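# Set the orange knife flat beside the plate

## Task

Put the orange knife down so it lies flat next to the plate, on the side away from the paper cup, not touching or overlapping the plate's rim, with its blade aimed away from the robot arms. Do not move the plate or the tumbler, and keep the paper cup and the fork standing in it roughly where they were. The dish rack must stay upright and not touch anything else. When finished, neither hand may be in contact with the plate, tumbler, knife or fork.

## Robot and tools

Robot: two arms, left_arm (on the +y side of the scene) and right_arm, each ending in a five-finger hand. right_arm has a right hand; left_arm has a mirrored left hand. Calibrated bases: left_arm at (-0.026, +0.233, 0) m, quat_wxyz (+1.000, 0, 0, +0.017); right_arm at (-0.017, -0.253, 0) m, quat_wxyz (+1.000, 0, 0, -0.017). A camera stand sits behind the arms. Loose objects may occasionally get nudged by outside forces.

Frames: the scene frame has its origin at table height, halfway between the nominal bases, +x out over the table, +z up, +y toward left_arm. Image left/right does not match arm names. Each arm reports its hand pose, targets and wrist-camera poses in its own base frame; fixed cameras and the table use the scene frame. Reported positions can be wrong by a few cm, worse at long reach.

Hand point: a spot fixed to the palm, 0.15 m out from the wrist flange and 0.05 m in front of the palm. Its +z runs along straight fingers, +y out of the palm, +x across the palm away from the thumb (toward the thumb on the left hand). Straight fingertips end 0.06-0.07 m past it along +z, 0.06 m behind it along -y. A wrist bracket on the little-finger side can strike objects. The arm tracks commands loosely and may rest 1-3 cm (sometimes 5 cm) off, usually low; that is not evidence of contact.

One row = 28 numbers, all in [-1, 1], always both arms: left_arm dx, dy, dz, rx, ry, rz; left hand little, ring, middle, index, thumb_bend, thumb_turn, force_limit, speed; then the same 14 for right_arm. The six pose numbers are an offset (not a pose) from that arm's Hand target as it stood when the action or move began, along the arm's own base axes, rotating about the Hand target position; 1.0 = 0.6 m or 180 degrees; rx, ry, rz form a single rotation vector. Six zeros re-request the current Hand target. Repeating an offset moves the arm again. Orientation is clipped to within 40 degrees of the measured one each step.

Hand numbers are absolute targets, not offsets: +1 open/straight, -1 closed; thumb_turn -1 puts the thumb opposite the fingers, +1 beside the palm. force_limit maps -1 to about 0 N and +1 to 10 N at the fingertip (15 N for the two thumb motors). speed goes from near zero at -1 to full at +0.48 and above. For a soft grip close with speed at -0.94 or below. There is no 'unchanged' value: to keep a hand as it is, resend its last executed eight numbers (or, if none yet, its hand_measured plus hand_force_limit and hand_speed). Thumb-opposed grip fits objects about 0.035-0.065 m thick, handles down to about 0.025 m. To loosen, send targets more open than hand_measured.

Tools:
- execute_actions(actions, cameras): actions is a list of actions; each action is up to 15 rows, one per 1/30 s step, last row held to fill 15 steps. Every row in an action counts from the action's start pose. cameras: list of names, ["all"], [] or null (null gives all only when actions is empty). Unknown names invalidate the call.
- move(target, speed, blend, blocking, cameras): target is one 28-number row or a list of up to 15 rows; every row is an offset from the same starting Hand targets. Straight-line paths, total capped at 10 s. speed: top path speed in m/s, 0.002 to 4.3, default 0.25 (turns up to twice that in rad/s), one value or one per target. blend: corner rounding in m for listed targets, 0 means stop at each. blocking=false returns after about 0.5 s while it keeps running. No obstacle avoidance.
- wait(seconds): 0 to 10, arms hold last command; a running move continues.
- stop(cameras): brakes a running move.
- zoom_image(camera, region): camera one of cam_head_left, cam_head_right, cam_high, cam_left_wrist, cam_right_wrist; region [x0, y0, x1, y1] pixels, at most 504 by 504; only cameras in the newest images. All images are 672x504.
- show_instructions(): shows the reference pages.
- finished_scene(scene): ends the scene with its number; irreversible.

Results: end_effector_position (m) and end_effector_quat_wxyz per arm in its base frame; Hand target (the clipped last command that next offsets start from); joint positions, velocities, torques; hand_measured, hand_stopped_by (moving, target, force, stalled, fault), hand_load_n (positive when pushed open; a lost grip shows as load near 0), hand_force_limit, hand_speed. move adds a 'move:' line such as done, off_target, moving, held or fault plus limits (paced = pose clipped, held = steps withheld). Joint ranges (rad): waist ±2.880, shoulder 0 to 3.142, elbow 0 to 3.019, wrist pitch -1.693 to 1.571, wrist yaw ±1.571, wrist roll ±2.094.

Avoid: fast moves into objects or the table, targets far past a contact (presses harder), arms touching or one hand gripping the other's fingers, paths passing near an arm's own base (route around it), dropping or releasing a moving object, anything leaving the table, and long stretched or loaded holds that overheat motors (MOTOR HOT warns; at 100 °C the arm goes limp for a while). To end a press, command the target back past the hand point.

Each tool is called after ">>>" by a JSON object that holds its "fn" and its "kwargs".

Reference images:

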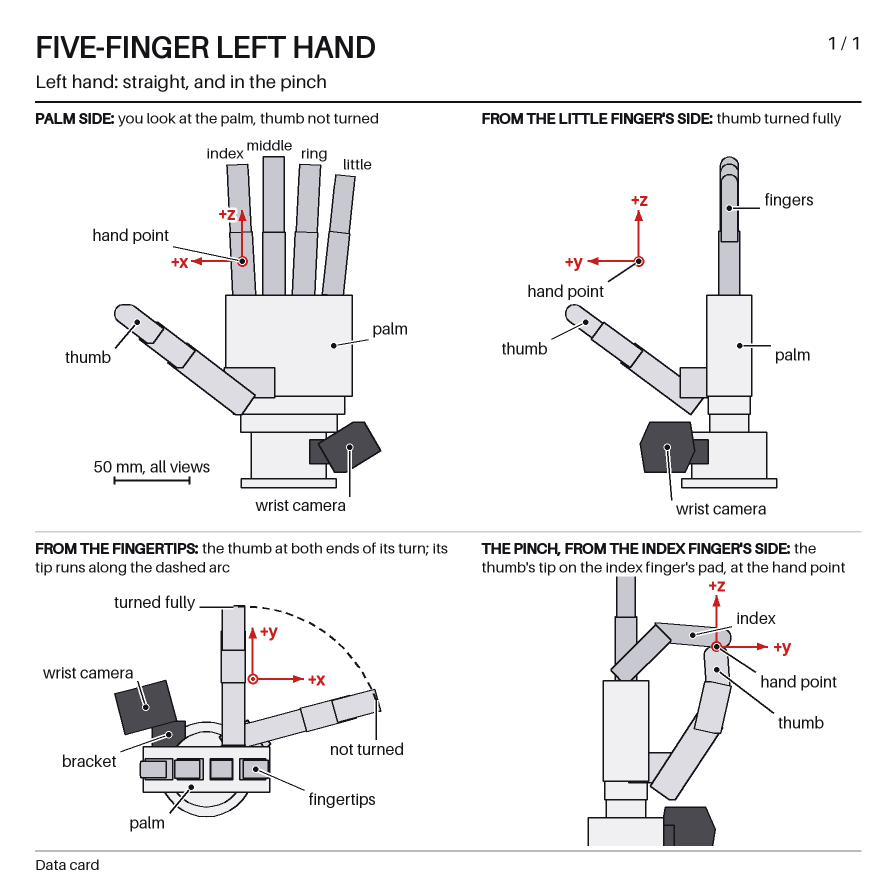

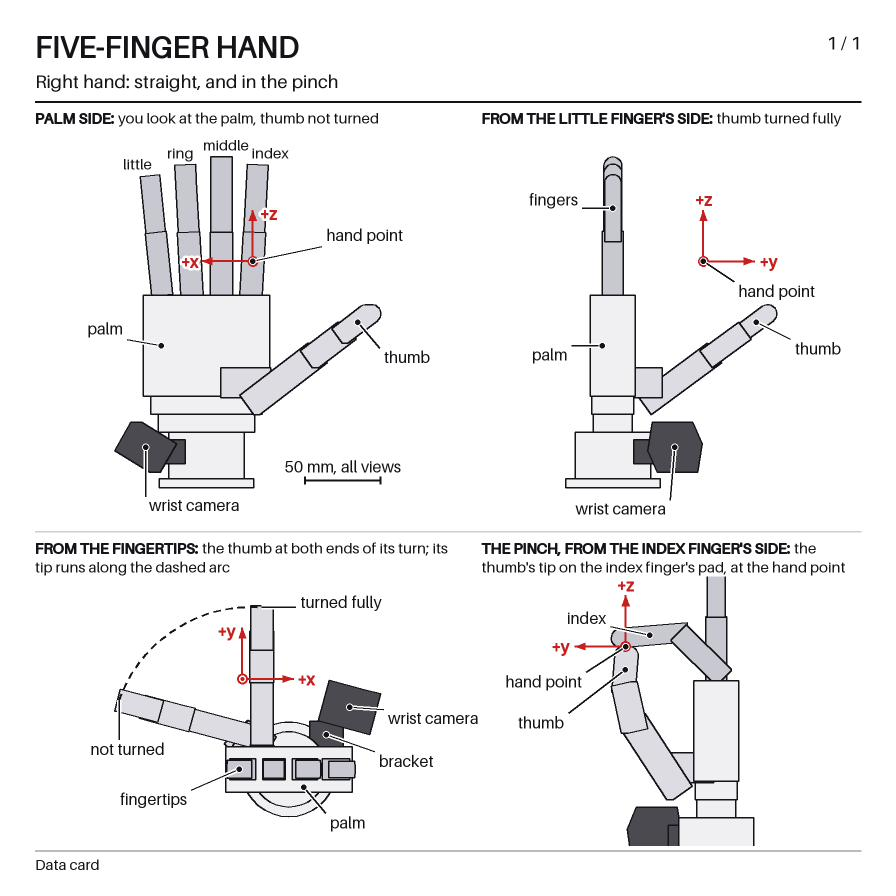

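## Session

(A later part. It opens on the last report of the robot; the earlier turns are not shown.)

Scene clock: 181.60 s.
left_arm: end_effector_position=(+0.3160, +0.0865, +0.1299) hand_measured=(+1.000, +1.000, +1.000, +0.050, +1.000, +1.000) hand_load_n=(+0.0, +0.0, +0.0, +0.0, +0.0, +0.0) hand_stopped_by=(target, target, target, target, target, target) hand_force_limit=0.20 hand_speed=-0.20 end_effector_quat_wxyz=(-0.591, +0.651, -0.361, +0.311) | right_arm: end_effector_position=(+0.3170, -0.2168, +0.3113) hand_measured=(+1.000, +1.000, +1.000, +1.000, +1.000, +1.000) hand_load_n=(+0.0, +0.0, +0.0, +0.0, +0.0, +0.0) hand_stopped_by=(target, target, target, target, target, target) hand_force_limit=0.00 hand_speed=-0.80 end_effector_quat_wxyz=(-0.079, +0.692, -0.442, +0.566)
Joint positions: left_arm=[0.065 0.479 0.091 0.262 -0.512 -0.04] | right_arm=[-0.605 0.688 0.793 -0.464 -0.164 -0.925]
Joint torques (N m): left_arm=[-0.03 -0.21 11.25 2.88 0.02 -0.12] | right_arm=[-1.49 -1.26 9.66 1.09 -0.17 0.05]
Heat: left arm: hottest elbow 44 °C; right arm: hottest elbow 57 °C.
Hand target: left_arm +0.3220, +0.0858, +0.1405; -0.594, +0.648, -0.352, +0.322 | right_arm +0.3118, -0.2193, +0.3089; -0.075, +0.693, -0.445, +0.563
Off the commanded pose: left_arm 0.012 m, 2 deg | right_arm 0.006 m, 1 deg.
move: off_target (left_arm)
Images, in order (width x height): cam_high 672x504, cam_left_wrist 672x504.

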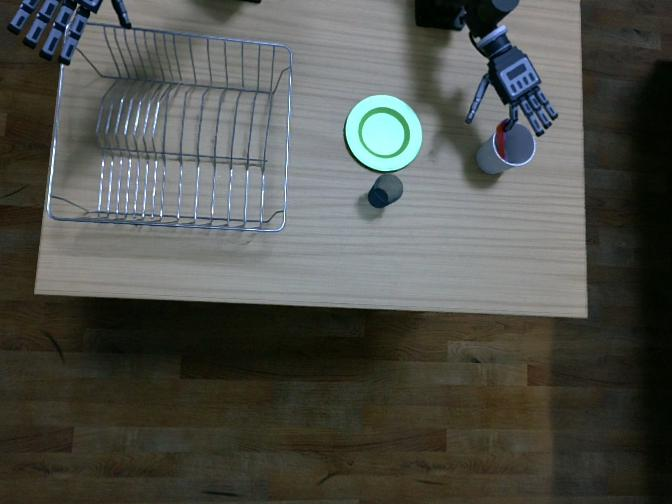

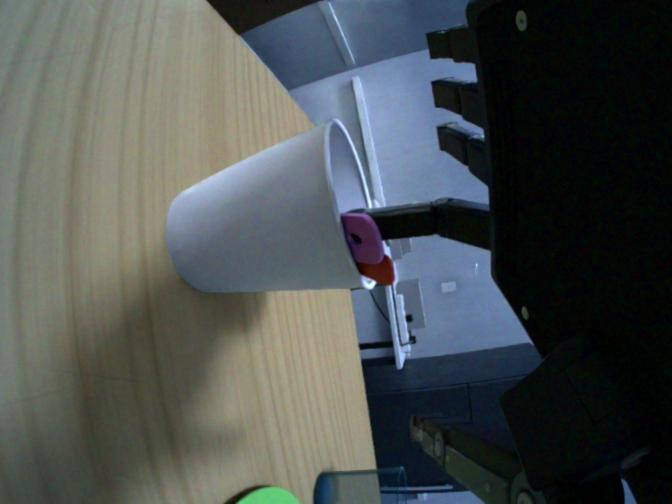

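>>> {"fn": "move", "kwargs": {"target": [[0.006,-0.024,0.025,0,0,0,1,1,1,0.05,1,1,0.2,-0.2,0,0,0,0,0,0,1,1,1,1,1,1,0,-0.8]], "cameras": ["cam_high","cam_left_wrist"], "speed": 0.05}}

>>> {"fn": "zoom_image", "kwargs": {"camera": "cam_high", "region": [485, 95, 545, 155]}}

>>> {"fn": "zoom_image", "kwargs": {"camera": "cam_left_wrist", "region": [180, 150, 440, 410]}}

Scene clock: 192.00 s.
left_arm: end_effector_position=(+0.3139, +0.0761, +0.1268) hand_measured=(+1.000, +1.000, +1.000, +0.050, +1.000, +1.000) hand_load_n=(+0.0, +0.0, +0.0, +0.0, +0.0, +0.0) hand_stopped_by=(target, target, target, target, target, target) hand_force_limit=0.20 hand_speed=-0.20 end_effector_quat_wxyz=(-0.589, +0.654, -0.366, +0.301) | right_arm: end_effector_position=(+0.3170, -0.2168, +0.3113) hand_measured=(+1.000, +1.000, +1.000, +1.000, +1.000, +1.000) hand_load_n=(+0.0, +0.0, +0.0, -0.5, +0.0, +0.0) hand_stopped_by=(target, target, target, target, target, target) hand_force_limit=0.00 hand_speed=-0.80 end_effector_quat_wxyz=(-0.079, +0.692, -0.442, +0.566)
Joint positions: left_arm=[-0.018 0.474 0.096 0.226 -0.602 -0.048] | right_arm=[-0.605 0.688 0.793 -0.464 -0.164 -0.925]
Joint torques (N m): left_arm=[-1.26 -1.61 13.9 1.4 -0.23 -0.13] | right_arm=[-1.73 -1.67 9.59 0.92 -0.14 -0.1]
Heat: left arm: hottest elbow 45 °C; right arm: hottest elbow 57 °C.
Hand target: left_arm +0.3256, +0.0714, +0.1555; -0.594, +0.648, -0.352, +0.322 | right_arm +0.3118, -0.2193, +0.3089; -0.075, +0.693, -0.445, +0.563
Off the commanded pose: left_arm 0.031 m, 3 deg | right_arm 0.006 m, 1 deg.
move: off_target (left_arm)
Images, in order (width x height): cam_high 672x504, cam_left_wrist 672x504.

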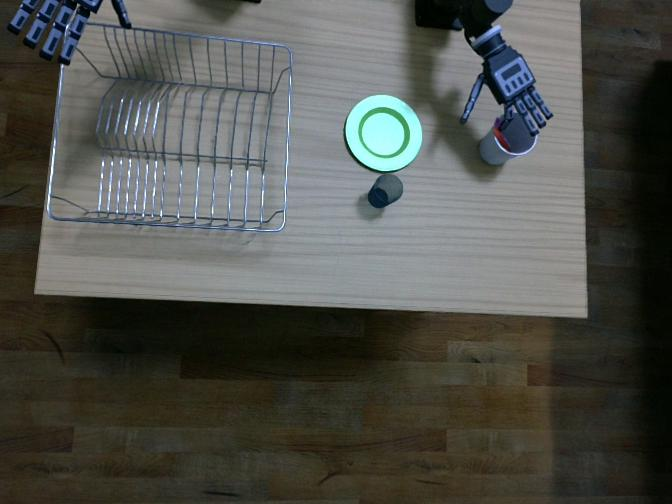

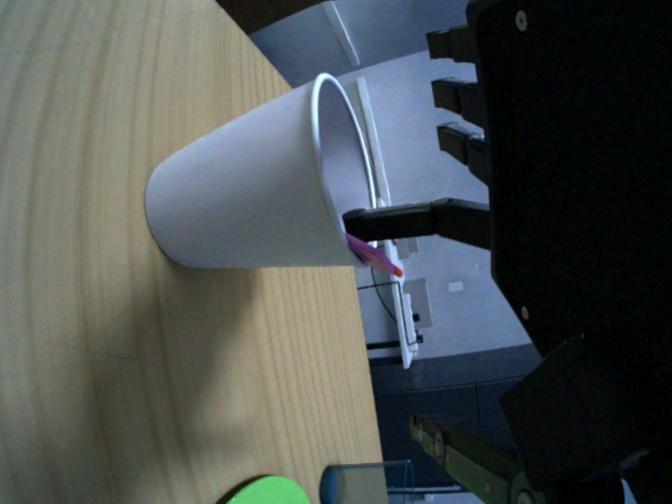

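Scaled by 8.400 from the camera's 672x504 image, which has a finer 960x720 frame.

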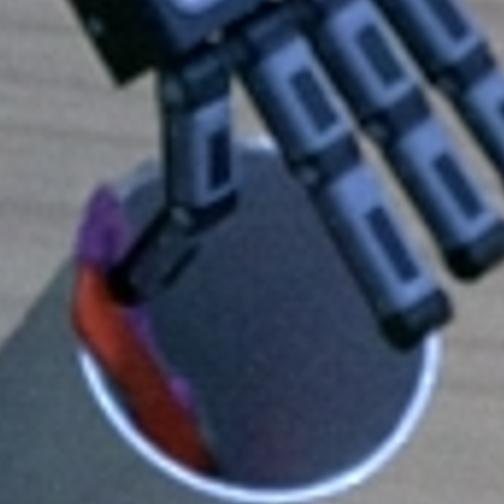

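Scaled by 1.938 from the camera's 672x504 image, which has a finer 960x720 frame.

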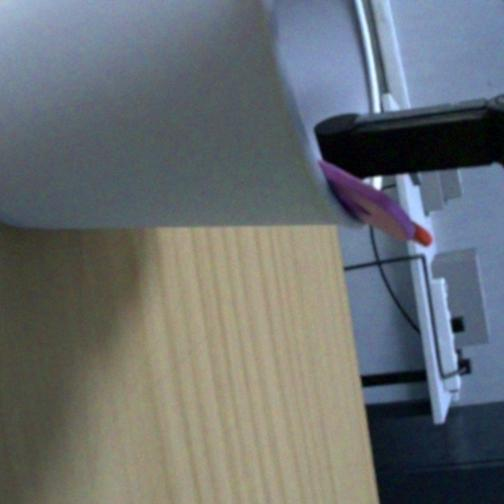

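>>> {"fn": "move", "kwargs": {"target": [[0.002,0.025,0.0,0,0,0,1,1,1,0.05,1,1,0.2,-0.2,0,0,0,0,0,0,1,1,1,1,1,1,0,-0.8],[0.0,0.025,0.1,0,0,0,1,1,1,0.05,1,1,0.2,-0.2,0,0,0,0,0,0,1,1,1,1,1,1,0,-0.8]], "cameras": ["cam_high","cam_left_wrist","cam_head_left"], "speed": 0.08}}

>>> {"fn": "zoom_image", "kwargs": {"camera": "cam_high", "region": [470, 90, 560, 180]}}

>>> {"fn": "zoom_image", "kwargs": {"camera": "cam_left_wrist", "region": [150, 110, 410, 370]}}

Scene clock: 210.37 s.
left_arm: end_effector_position=(+0.3211, +0.0818, +0.1873) hand_measured=(+1.000, +1.000, +1.000, +0.050, +1.000, +1.000) hand_load_n=(+0.0, +0.0, +0.0, +0.0, +0.0, +0.0) hand_stopped_by=(target, target, target, target, target, target) hand_force_limit=0.20 hand_speed=-0.20 end_effector_quat_wxyz=(-0.584, +0.653, -0.367, +0.312) | right_arm: end_effector_position=(+0.3170, -0.2168, +0.3113) hand_measured=(+1.000, +1.000, +1.000, +1.000, +1.000, +1.000) hand_load_n=(+0.0, +0.0, +0.0, +0.0, +0.0, +0.0) hand_stopped_by=(target, target, target, target, target, target) hand_force_limit=0.00 hand_speed=-0.80 end_effector_quat_wxyz=(-0.079, +0.692, -0.442, +0.566)
Joint positions: left_arm=[0.051 0.393 0.245 0.006 -0.512 -0.049] | right_arm=[-0.605 0.688 0.793 -0.464 -0.164 -0.925]
Joint torques (N m): left_arm=[1.03 -1.32 14.32 1.47 0.01 -0.03] | right_arm=[-1.26 -1.85 9.55 1.1 -0.14 -0.06]
Heat: left arm: hottest elbow 49 °C; right arm: hottest elbow 57 °C.
Hand target: left_arm +0.3255, +0.0865, +0.2155; -0.594, +0.648, -0.352, +0.322 | right_arm +0.3118, -0.2193, +0.3089; -0.075, +0.693, -0.445, +0.563
Off the commanded pose: left_arm 0.029 m, 2 deg | right_arm 0.006 m, 1 deg.
move: off_target (left_arm)
Images, in order (width x height): cam_head_left 672x504, cam_high 672x504, cam_left_wrist 672x504.

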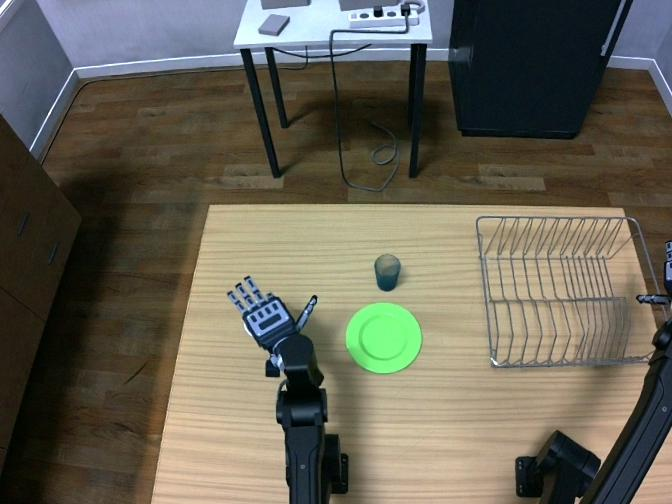

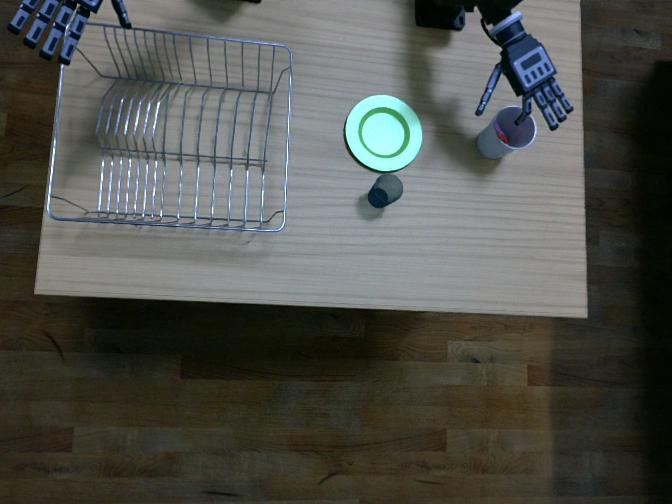

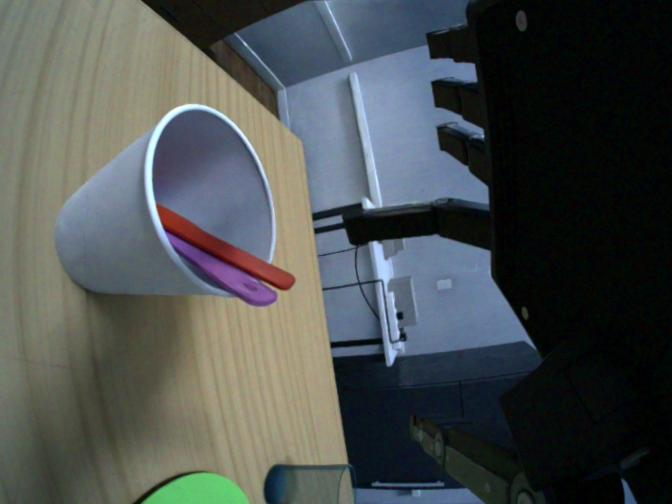

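Scaled by 5.600 from the camera's 672x504 image, which has a finer 960x720 frame.

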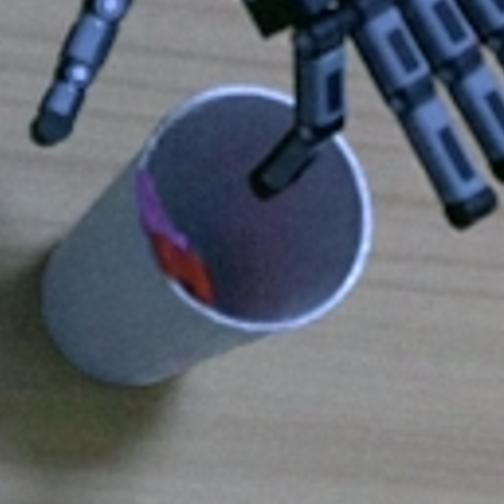

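Scaled by 1.938 from the camera's 672x504 image, which has a finer 960x720 frame.

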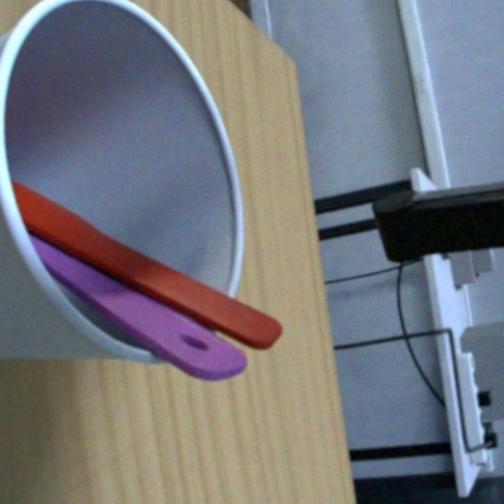

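>>> {"fn": "move", "kwargs": {"target": [[-0.11,-0.06,0.06,0,0,0,1,1,1,0.3,0.22,-0.48,0.2,-0.2,0,0,0,0,0,0,1,1,1,1,1,1,0,-0.8]], "cameras": ["all"], "speed": 0.15}}

>>> {"fn": "zoom_image", "kwargs": {"camera": "cam_high", "region": [470, 90, 560, 180]}}

>>> {"fn": "zoom_image", "kwargs": {"camera": "cam_head_right", "region": [225, 250, 325, 350]}}

>>> {"fn": "zoom_image", "kwargs": {"camera": "cam_left_wrist", "region": [100, 60, 360, 320]}}

Scene clock: 228.03 s.
left_arm: end_effector_position=(+0.2610, +0.0543, +0.2248) hand_measured=(+1.000, +1.000, +1.000, +0.300, +0.220, -0.480) hand_load_n=(+0.0, +0.0, +0.0, +0.0, +0.0, +0.0) hand_stopped_by=(target, target, target, target, target, target) hand_force_limit=0.20 hand_speed=-0.20 end_effector_quat_wxyz=(-0.594, +0.651, -0.366, +0.300) | right_arm: end_effector_position=(+0.3170, -0.2168, +0.3113) hand_measured=(+1.000, +1.000, +1.000, +1.000, +1.000, +1.000) hand_load_n=(+0.0, +0.0, +0.0, +0.0, +0.0, -0.5) hand_stopped_by=(target, target, target, target, target, target) hand_force_limit=0.00 hand_speed=-0.80 end_effector_quat_wxyz=(-0.079, +0.692, -0.442, +0.566)
Joint positions: left_arm=[-0.271 0.087 0.326 -0.415 -0.854 -0.089] | right_arm=[-0.605 0.688 0.793 -0.464 -0.164 -0.925]
Joint torques (N m): left_arm=[-0.85 0.56 14.08 1.37 -0.29 -0.15] | right_arm=[-2.08 -1.9 9.57 1.17 -0.21 -0.02]
Heat: left arm: hottest elbow 48 °C; right arm: hottest elbow 57 °C.
Hand target: left_arm +0.2595, +0.0505, +0.2516; -0.594, +0.648, -0.352, +0.322 | right_arm +0.3118, -0.2193, +0.3089; -0.075, +0.693, -0.445, +0.563
Off the commanded pose: left_arm 0.027 m, 3 deg | right_arm 0.006 m, 1 deg.
move: off_target (left_arm)

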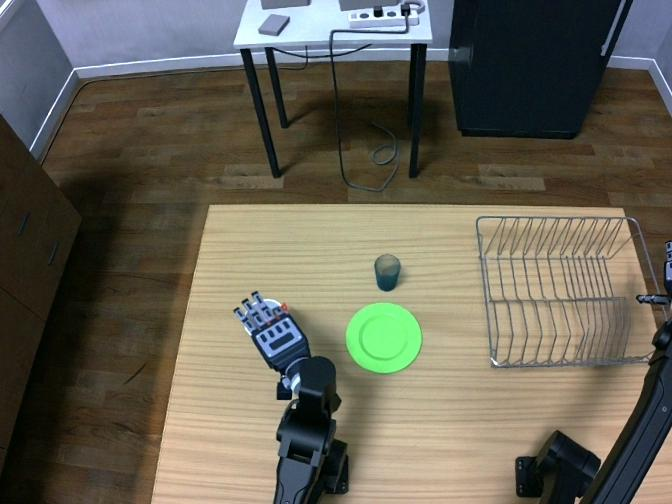

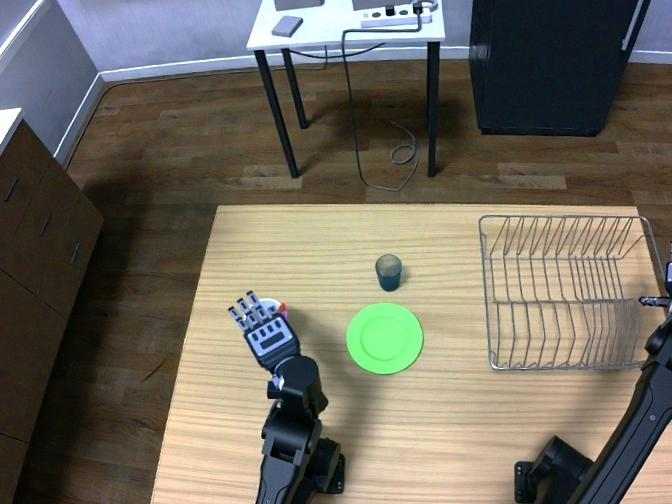

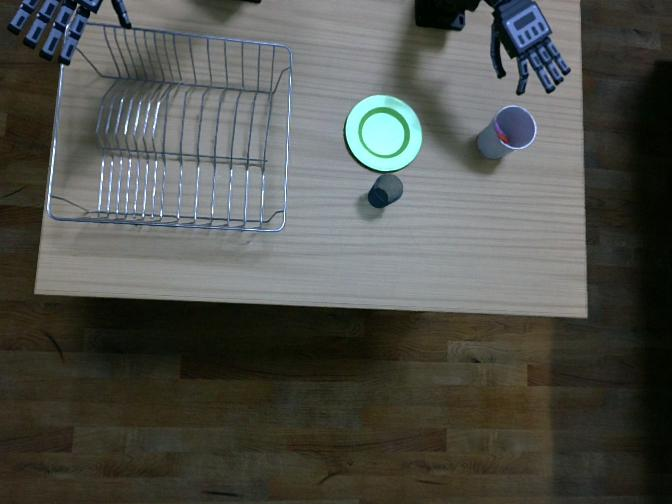

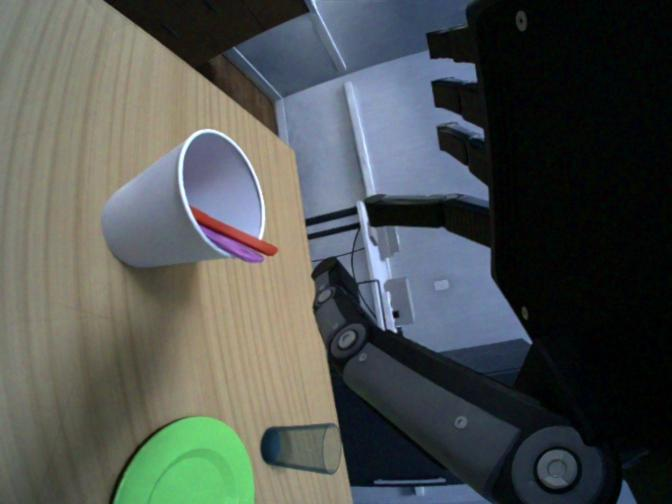

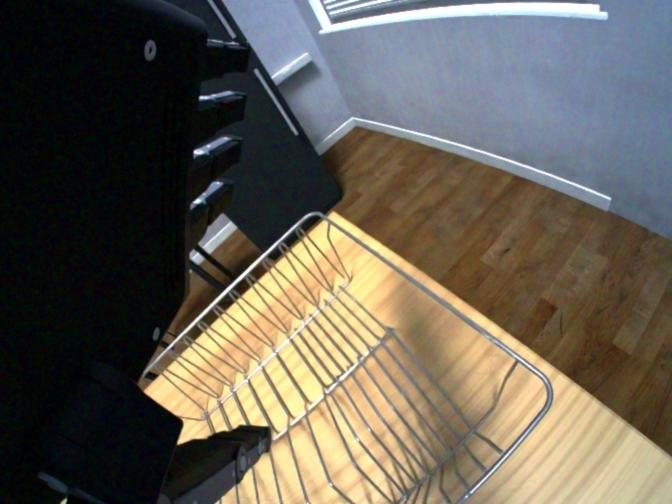

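Scaled by 5.600 from the camera's 672x504 image, which has a finer 960x720 frame.

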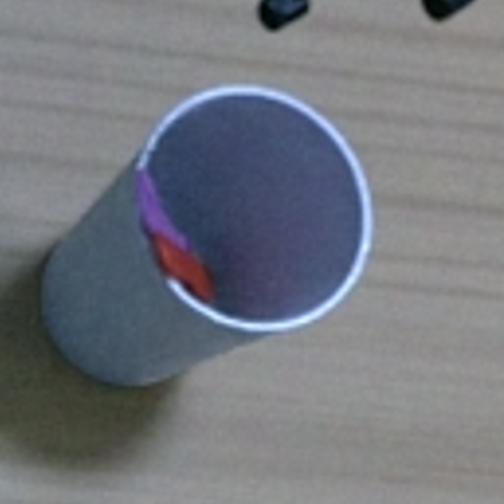

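Scaled by 5.040 from the camera's 672x504 image, which has a finer 960x720 frame.

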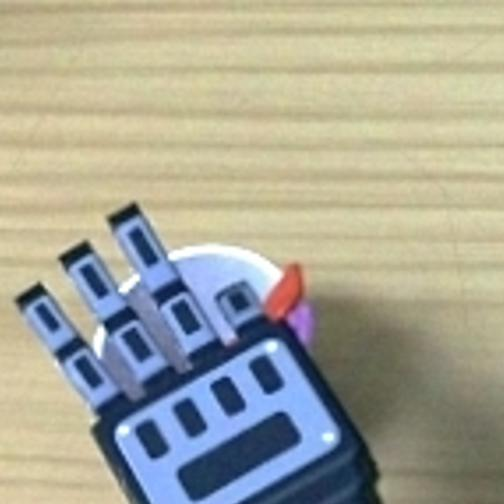

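Scaled by 1.938 from the camera's 672x504 image, which has a finer 960x720 frame.

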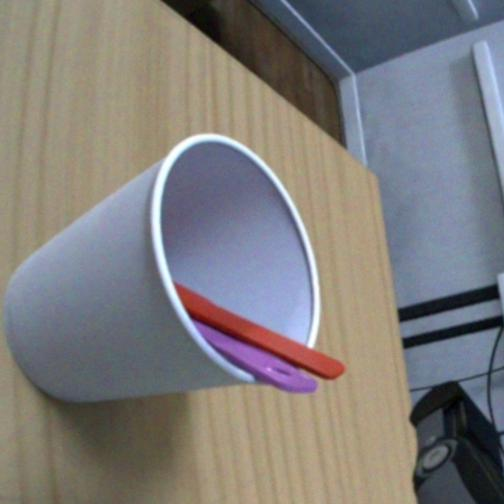

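>>> {"fn": "move", "kwargs": {"target": [[0.06,0.03,0.1,0.0175,0.146,-0.2076,1,1,1,0.42,0.3,-0.48,0.2,-0.3,0,0,0,0,0,0,1,1,1,1,1,1,0,-0.8],[0.154,0.041,0.05,0.0351,0.2921,-0.4153,1,1,1,0.42,0.3,-0.48,0.2,-0.3,0,0,0,0,0,0,1,1,1,1,1,1,0,-0.8]], "cameras": ["all"], "speed": 0.25, "blend": 0.03}}

>>> {"fn": "zoom_image", "kwargs": {"camera": "cam_high", "region": [470, 60, 590, 180]}}

>>> {"fn": "zoom_image", "kwargs": {"camera": "cam_left_wrist", "region": [100, 60, 500, 460]}}

Scene clock: 293.57 s.
left_arm: end_effector_position=(+0.3426, +0.0743, +0.2663) hand_measured=(+1.000, +1.000, +1.000, +0.420, +0.300, -0.480) hand_load_n=(+0.0, +0.0, +0.0, +0.0, +0.0, +0.0) hand_stopped_by=(target, target, target, target, target, target) hand_force_limit=0.20 hand_speed=-0.30 end_effector_quat_wxyz=(+0.099, -0.364, +0.880, -0.289) | right_arm: end_effector_position=(+0.3170, -0.2168, +0.3113) hand_measured=(+1.000, +1.000, +1.000, +1.000, +1.000, +1.000) hand_load_n=(+0.0, +0.0, +0.0, -0.5, +0.0, +0.0) hand_stopped_by=(target, target, target, target, target, target) hand_force_limit=0.00 hand_speed=-0.80 end_effector_quat_wxyz=(-0.079, +0.692, -0.442, +0.566)
Joint positions: left_arm=[0.425 1.231 1.284 -1.416 0.591 1.148] | right_arm=[-0.605 0.688 0.793 -0.464 -0.164 -0.925]
Joint torques (N m): left_arm=[-0.67 -9.7 13.24 0.25 0.4 0.11] | right_arm=[-1.08 -1.85 9.61 1.26 -0.21 -0.08]
Heat: left arm: hottest elbow 56 °C; right arm: hottest elbow 57 °C.
Hand target: left_arm +0.3520, +0.0750, +0.2815; +0.113, -0.349, +0.885, -0.288 | right_arm +0.3118, -0.2193, +0.3089; -0.075, +0.693, -0.445, +0.563
Off the commanded pose: left_arm 0.018 m, 2 deg | right_arm 0.006 m, 1 deg.
move: off_target (left_arm)

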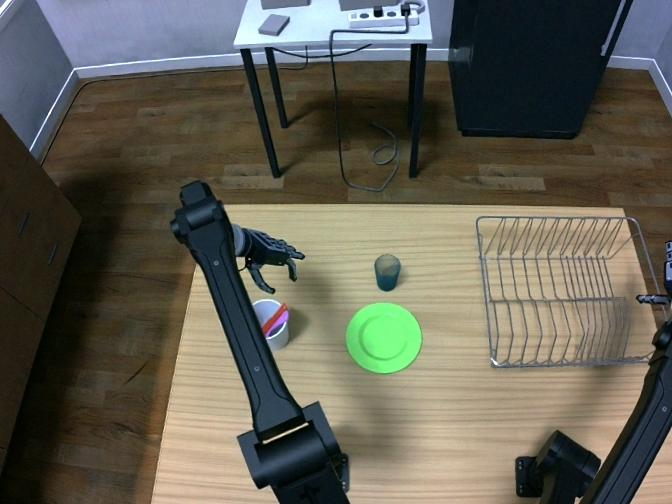

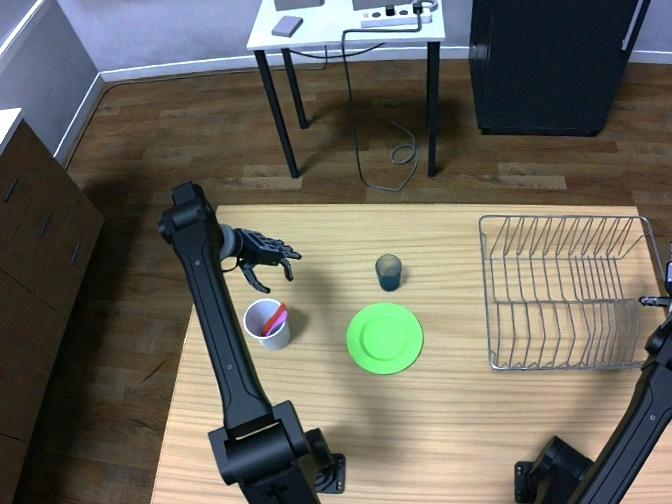

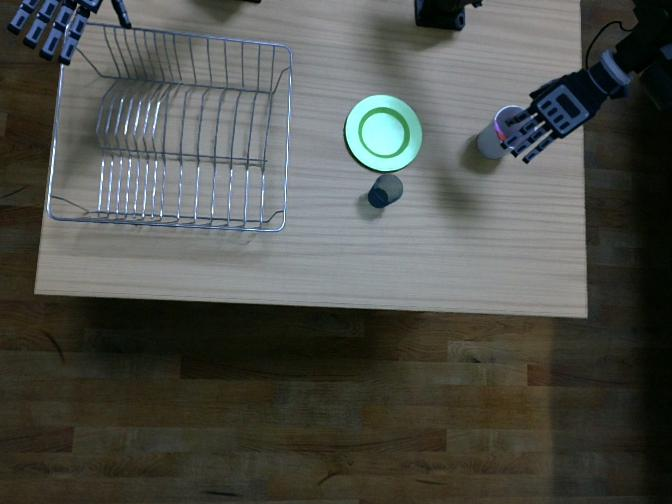

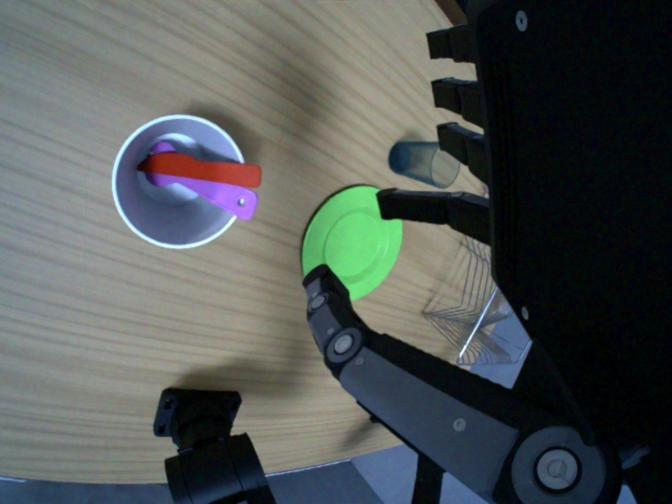

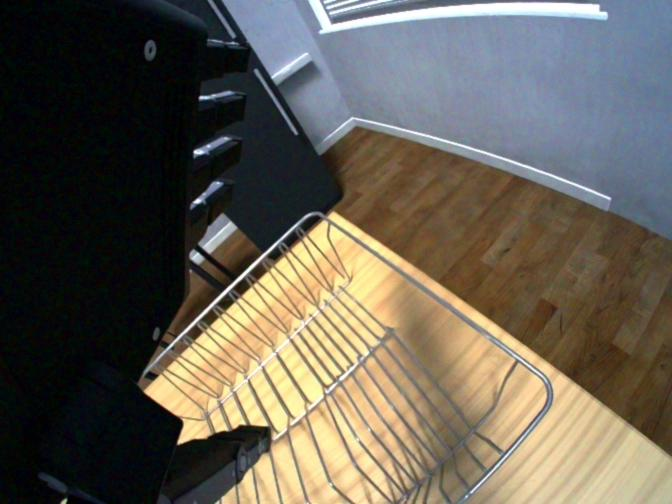

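Scaled by 4.200 from the camera's 672x504 image, which has a finer 960x720 frame.

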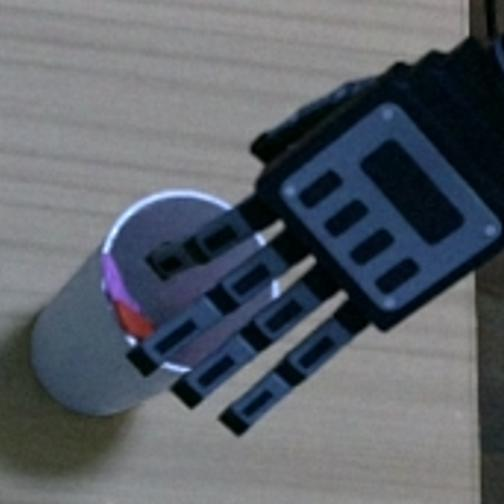

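Scaled by 1.260 from the camera's 672x504 image, which has a finer 960x720 frame.

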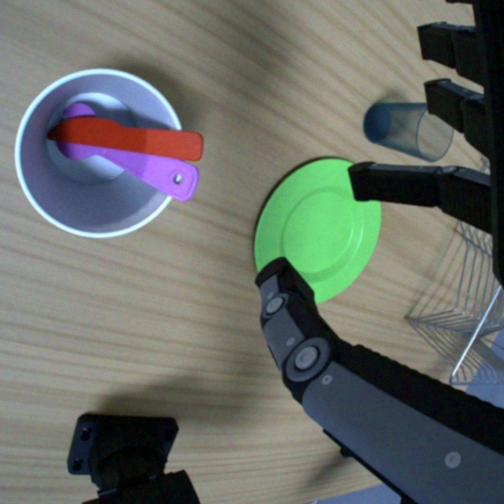

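>>> {"fn": "move", "kwargs": {"target": [[0.053,-0.002,-0.114,0,0,0,1,1,1,0.3,0.3,-0.48,0.2,-0.3,0,0,0,0,0,0,1,1,1,1,1,1,0,-0.8]], "cameras": ["cam_high","cam_left_wrist","cam_head_right"], "speed": 0.15}}

>>> {"fn": "zoom_image", "kwargs": {"camera": "cam_high", "region": [470, 80, 570, 180]}}

>>> {"fn": "zoom_image", "kwargs": {"camera": "cam_head_right", "region": [220, 220, 340, 360]}}

Scene clock: 330.63 s.
left_arm: end_effector_position=(+0.3786, +0.0774, +0.2120) hand_measured=(+1.000, +1.000, +1.000, +0.300, +0.300, -0.480) hand_load_n=(+0.0, +0.0, +0.0, +0.0, +0.0, +0.0) hand_stopped_by=(target, target, target, target, target, target) hand_force_limit=0.20 hand_speed=-0.30 end_effector_quat_wxyz=(+0.109, -0.351, +0.884, -0.287) | right_arm: end_effector_position=(+0.3170, -0.2168, +0.3113) hand_measured=(+1.000, +1.000, +1.000, +1.000, +1.000, +1.000) hand_load_n=(+0.0, +0.0, +0.0, +0.0, +0.0, +0.0) hand_stopped_by=(target, target, target, target, target, target) hand_force_limit=0.00 hand_speed=-0.80 end_effector_quat_wxyz=(-0.079, +0.692, -0.442, +0.566)
Joint positions: left_arm=[0.391 1.308 1.21 -1.229 0.582 1.132] | right_arm=[-0.605 0.688 0.793 -0.464 -0.164 -0.925]
Joint torques (N m): left_arm=[-0.79 -10.64 9.99 1.4 0.38 -0.14] | right_arm=[-2.67 -1.79 9.78 1.03 -0.17 0]
Heat: left arm: hottest elbow 53 °C; right arm: hottest elbow 57 °C.
Hand target: left_arm +0.3837, +0.0739, +0.2131; +0.113, -0.349, +0.885, -0.288 | right_arm +0.3118, -0.2193, +0.3089; -0.075, +0.693, -0.445, +0.563
Off the commanded pose: left_arm 0.006 m, 0 deg | right_arm 0.006 m, 1 deg.
move: done
Images, in order (width x height): cam_head_right 672x504, cam_high 672x504, cam_left_wrist 672x504.

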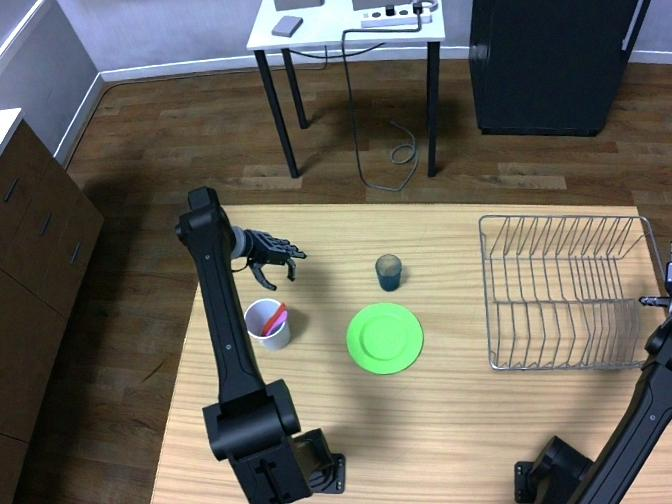

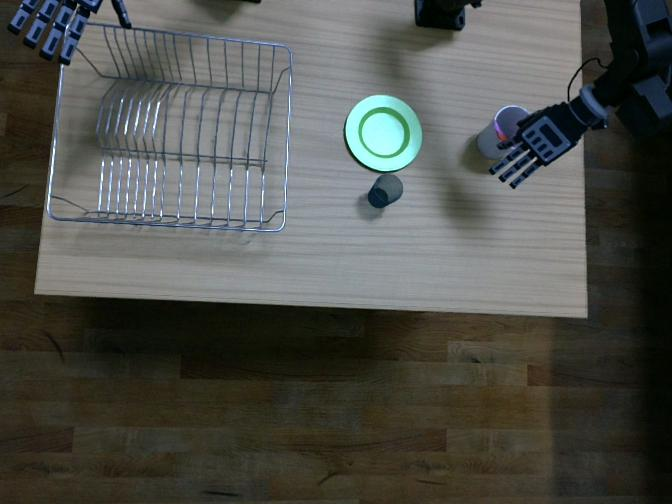

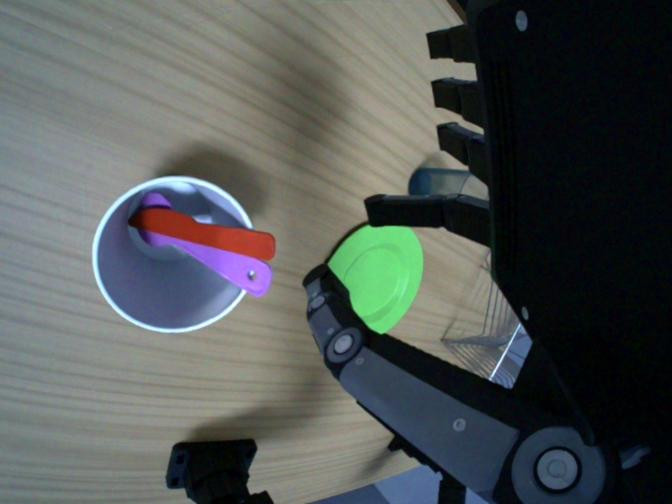

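Scaled by 5.040 from the camera's 672x504 image, which has a finer 960x720 frame.

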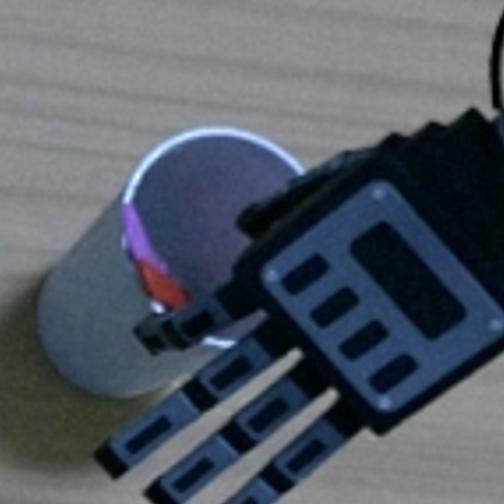

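Scaled by 3.600 from the camera's 672x504 image, which has a finer 960x720 frame.

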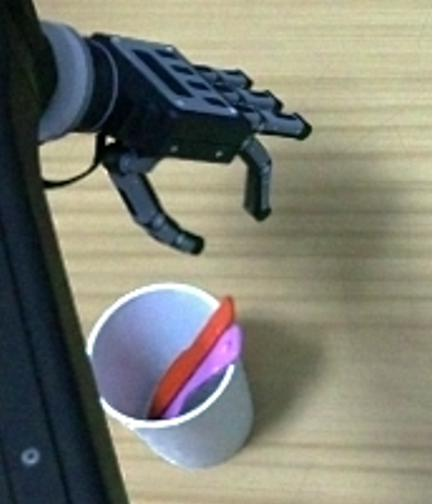

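>>> {"fn": "move", "kwargs": {"target": [[-0.003,0.007,-0.045,0,0,0,1,1,1,0.42,0.35,-0.48,0.2,-0.3,0,0,0,0,0,0,1,1,1,1,1,1,0,-0.8]], "cameras": ["cam_high","cam_left_wrist","cam_head_right"], "speed": 0.1}}

>>> {"fn": "zoom_image", "kwargs": {"camera": "cam_high", "region": [470, 80, 570, 180]}}

>>> {"fn": "zoom_image", "kwargs": {"camera": "cam_head_right", "region": [220, 220, 340, 360]}}

>>> {"fn": "zoom_image", "kwargs": {"camera": "cam_left_wrist", "region": [130, 130, 450, 390]}}

Scene clock: 354.80 s.
left_arm: end_effector_position=(+0.3777, +0.0770, +0.1904) hand_measured=(+1.000, +1.000, +1.000, +0.420, +0.350, -0.480) hand_load_n=(+0.0, +0.0, +0.0, +0.0, +0.0, +0.0) hand_stopped_by=(target, target, target, target, target, target) hand_force_limit=0.20 hand_speed=-0.30 end_effector_quat_wxyz=(+0.112, -0.351, +0.884, -0.287) | right_arm: end_effector_position=(+0.3170, -0.2168, +0.3113) hand_measured=(+1.000, +1.000, +1.000, +1.000, +1.000, +1.000) hand_load_n=(+0.0, +0.0, +0.0, +0.0, +0.0, +0.0) hand_stopped_by=(target, target, target, target, target, target) hand_force_limit=0.00 hand_speed=-0.80 end_effector_quat_wxyz=(-0.079, +0.692, -0.442, +0.566)
Joint positions: left_arm=[0.391 1.308 1.152 -1.165 0.582 1.131] | right_arm=[-0.605 0.688 0.793 -0.464 -0.164 -0.925]
Joint torques (N m): left_arm=[0.03 -10.05 9.57 1.43 0.52 0.01] | right_arm=[-1.44 -1.38 9.48 1.03 -0.16 0]
Heat: left arm: hottest elbow 47 °C; right arm: hottest elbow 57 °C.
Hand target: left_arm +0.3819, +0.0781, +0.1861; +0.113, -0.349, +0.885, -0.288 | right_arm +0.3118, -0.2193, +0.3089; -0.075, +0.693, -0.445, +0.563
Off the commanded pose: left_arm 0.006 m, 0 deg | right_arm 0.006 m, 1 deg.
move: done
Images, in order (width x height): cam_head_right 672x504, cam_high 672x504, cam_left_wrist 672x504.

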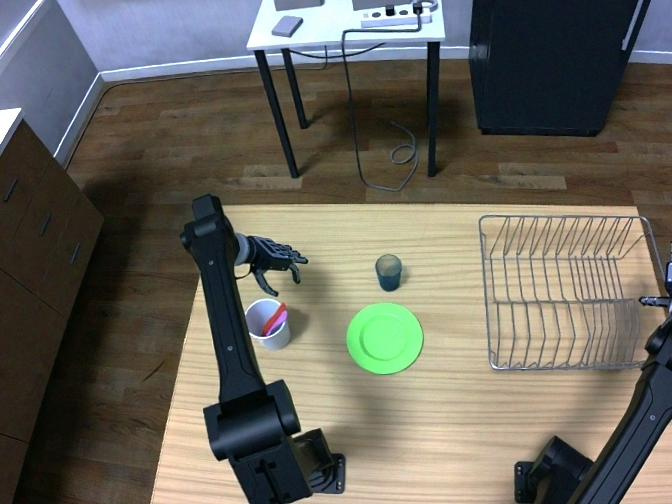

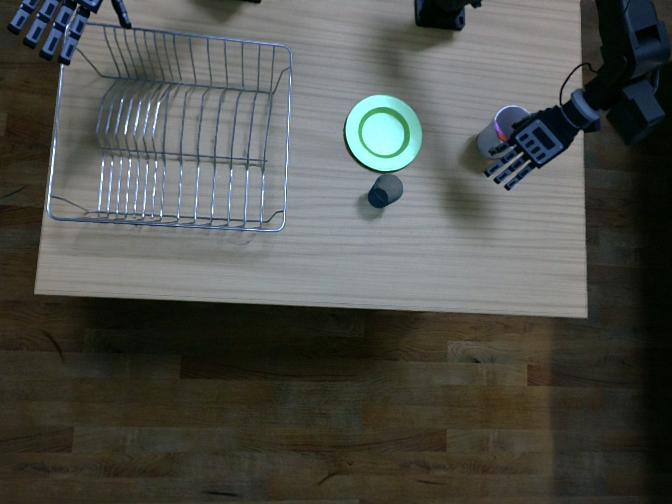

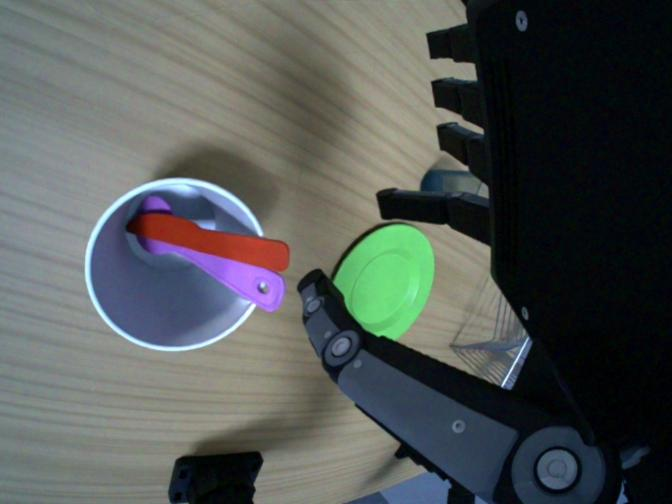

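Scaled by 5.040 from the camera's 672x504 image, which has a finer 960x720 frame.

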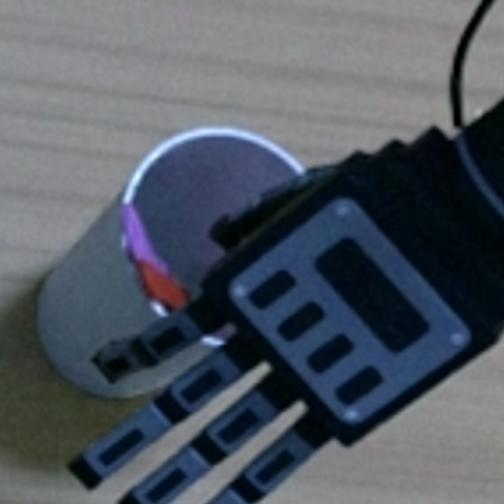

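Scaled by 3.600 from the camera's 672x504 image, which has a finer 960x720 frame.

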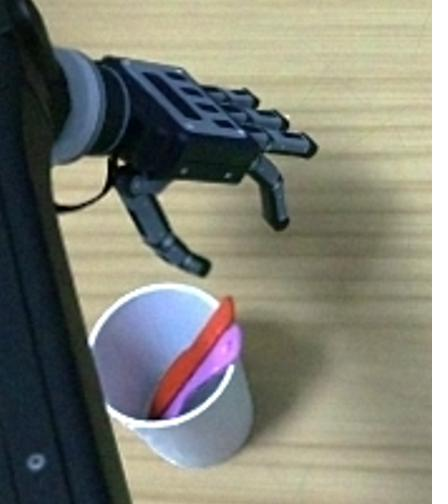

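Scaled by 1.575 from the camera's 672x504 image, which has a finer 960x720 frame.

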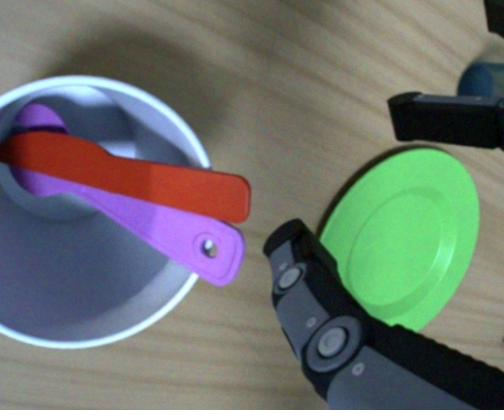

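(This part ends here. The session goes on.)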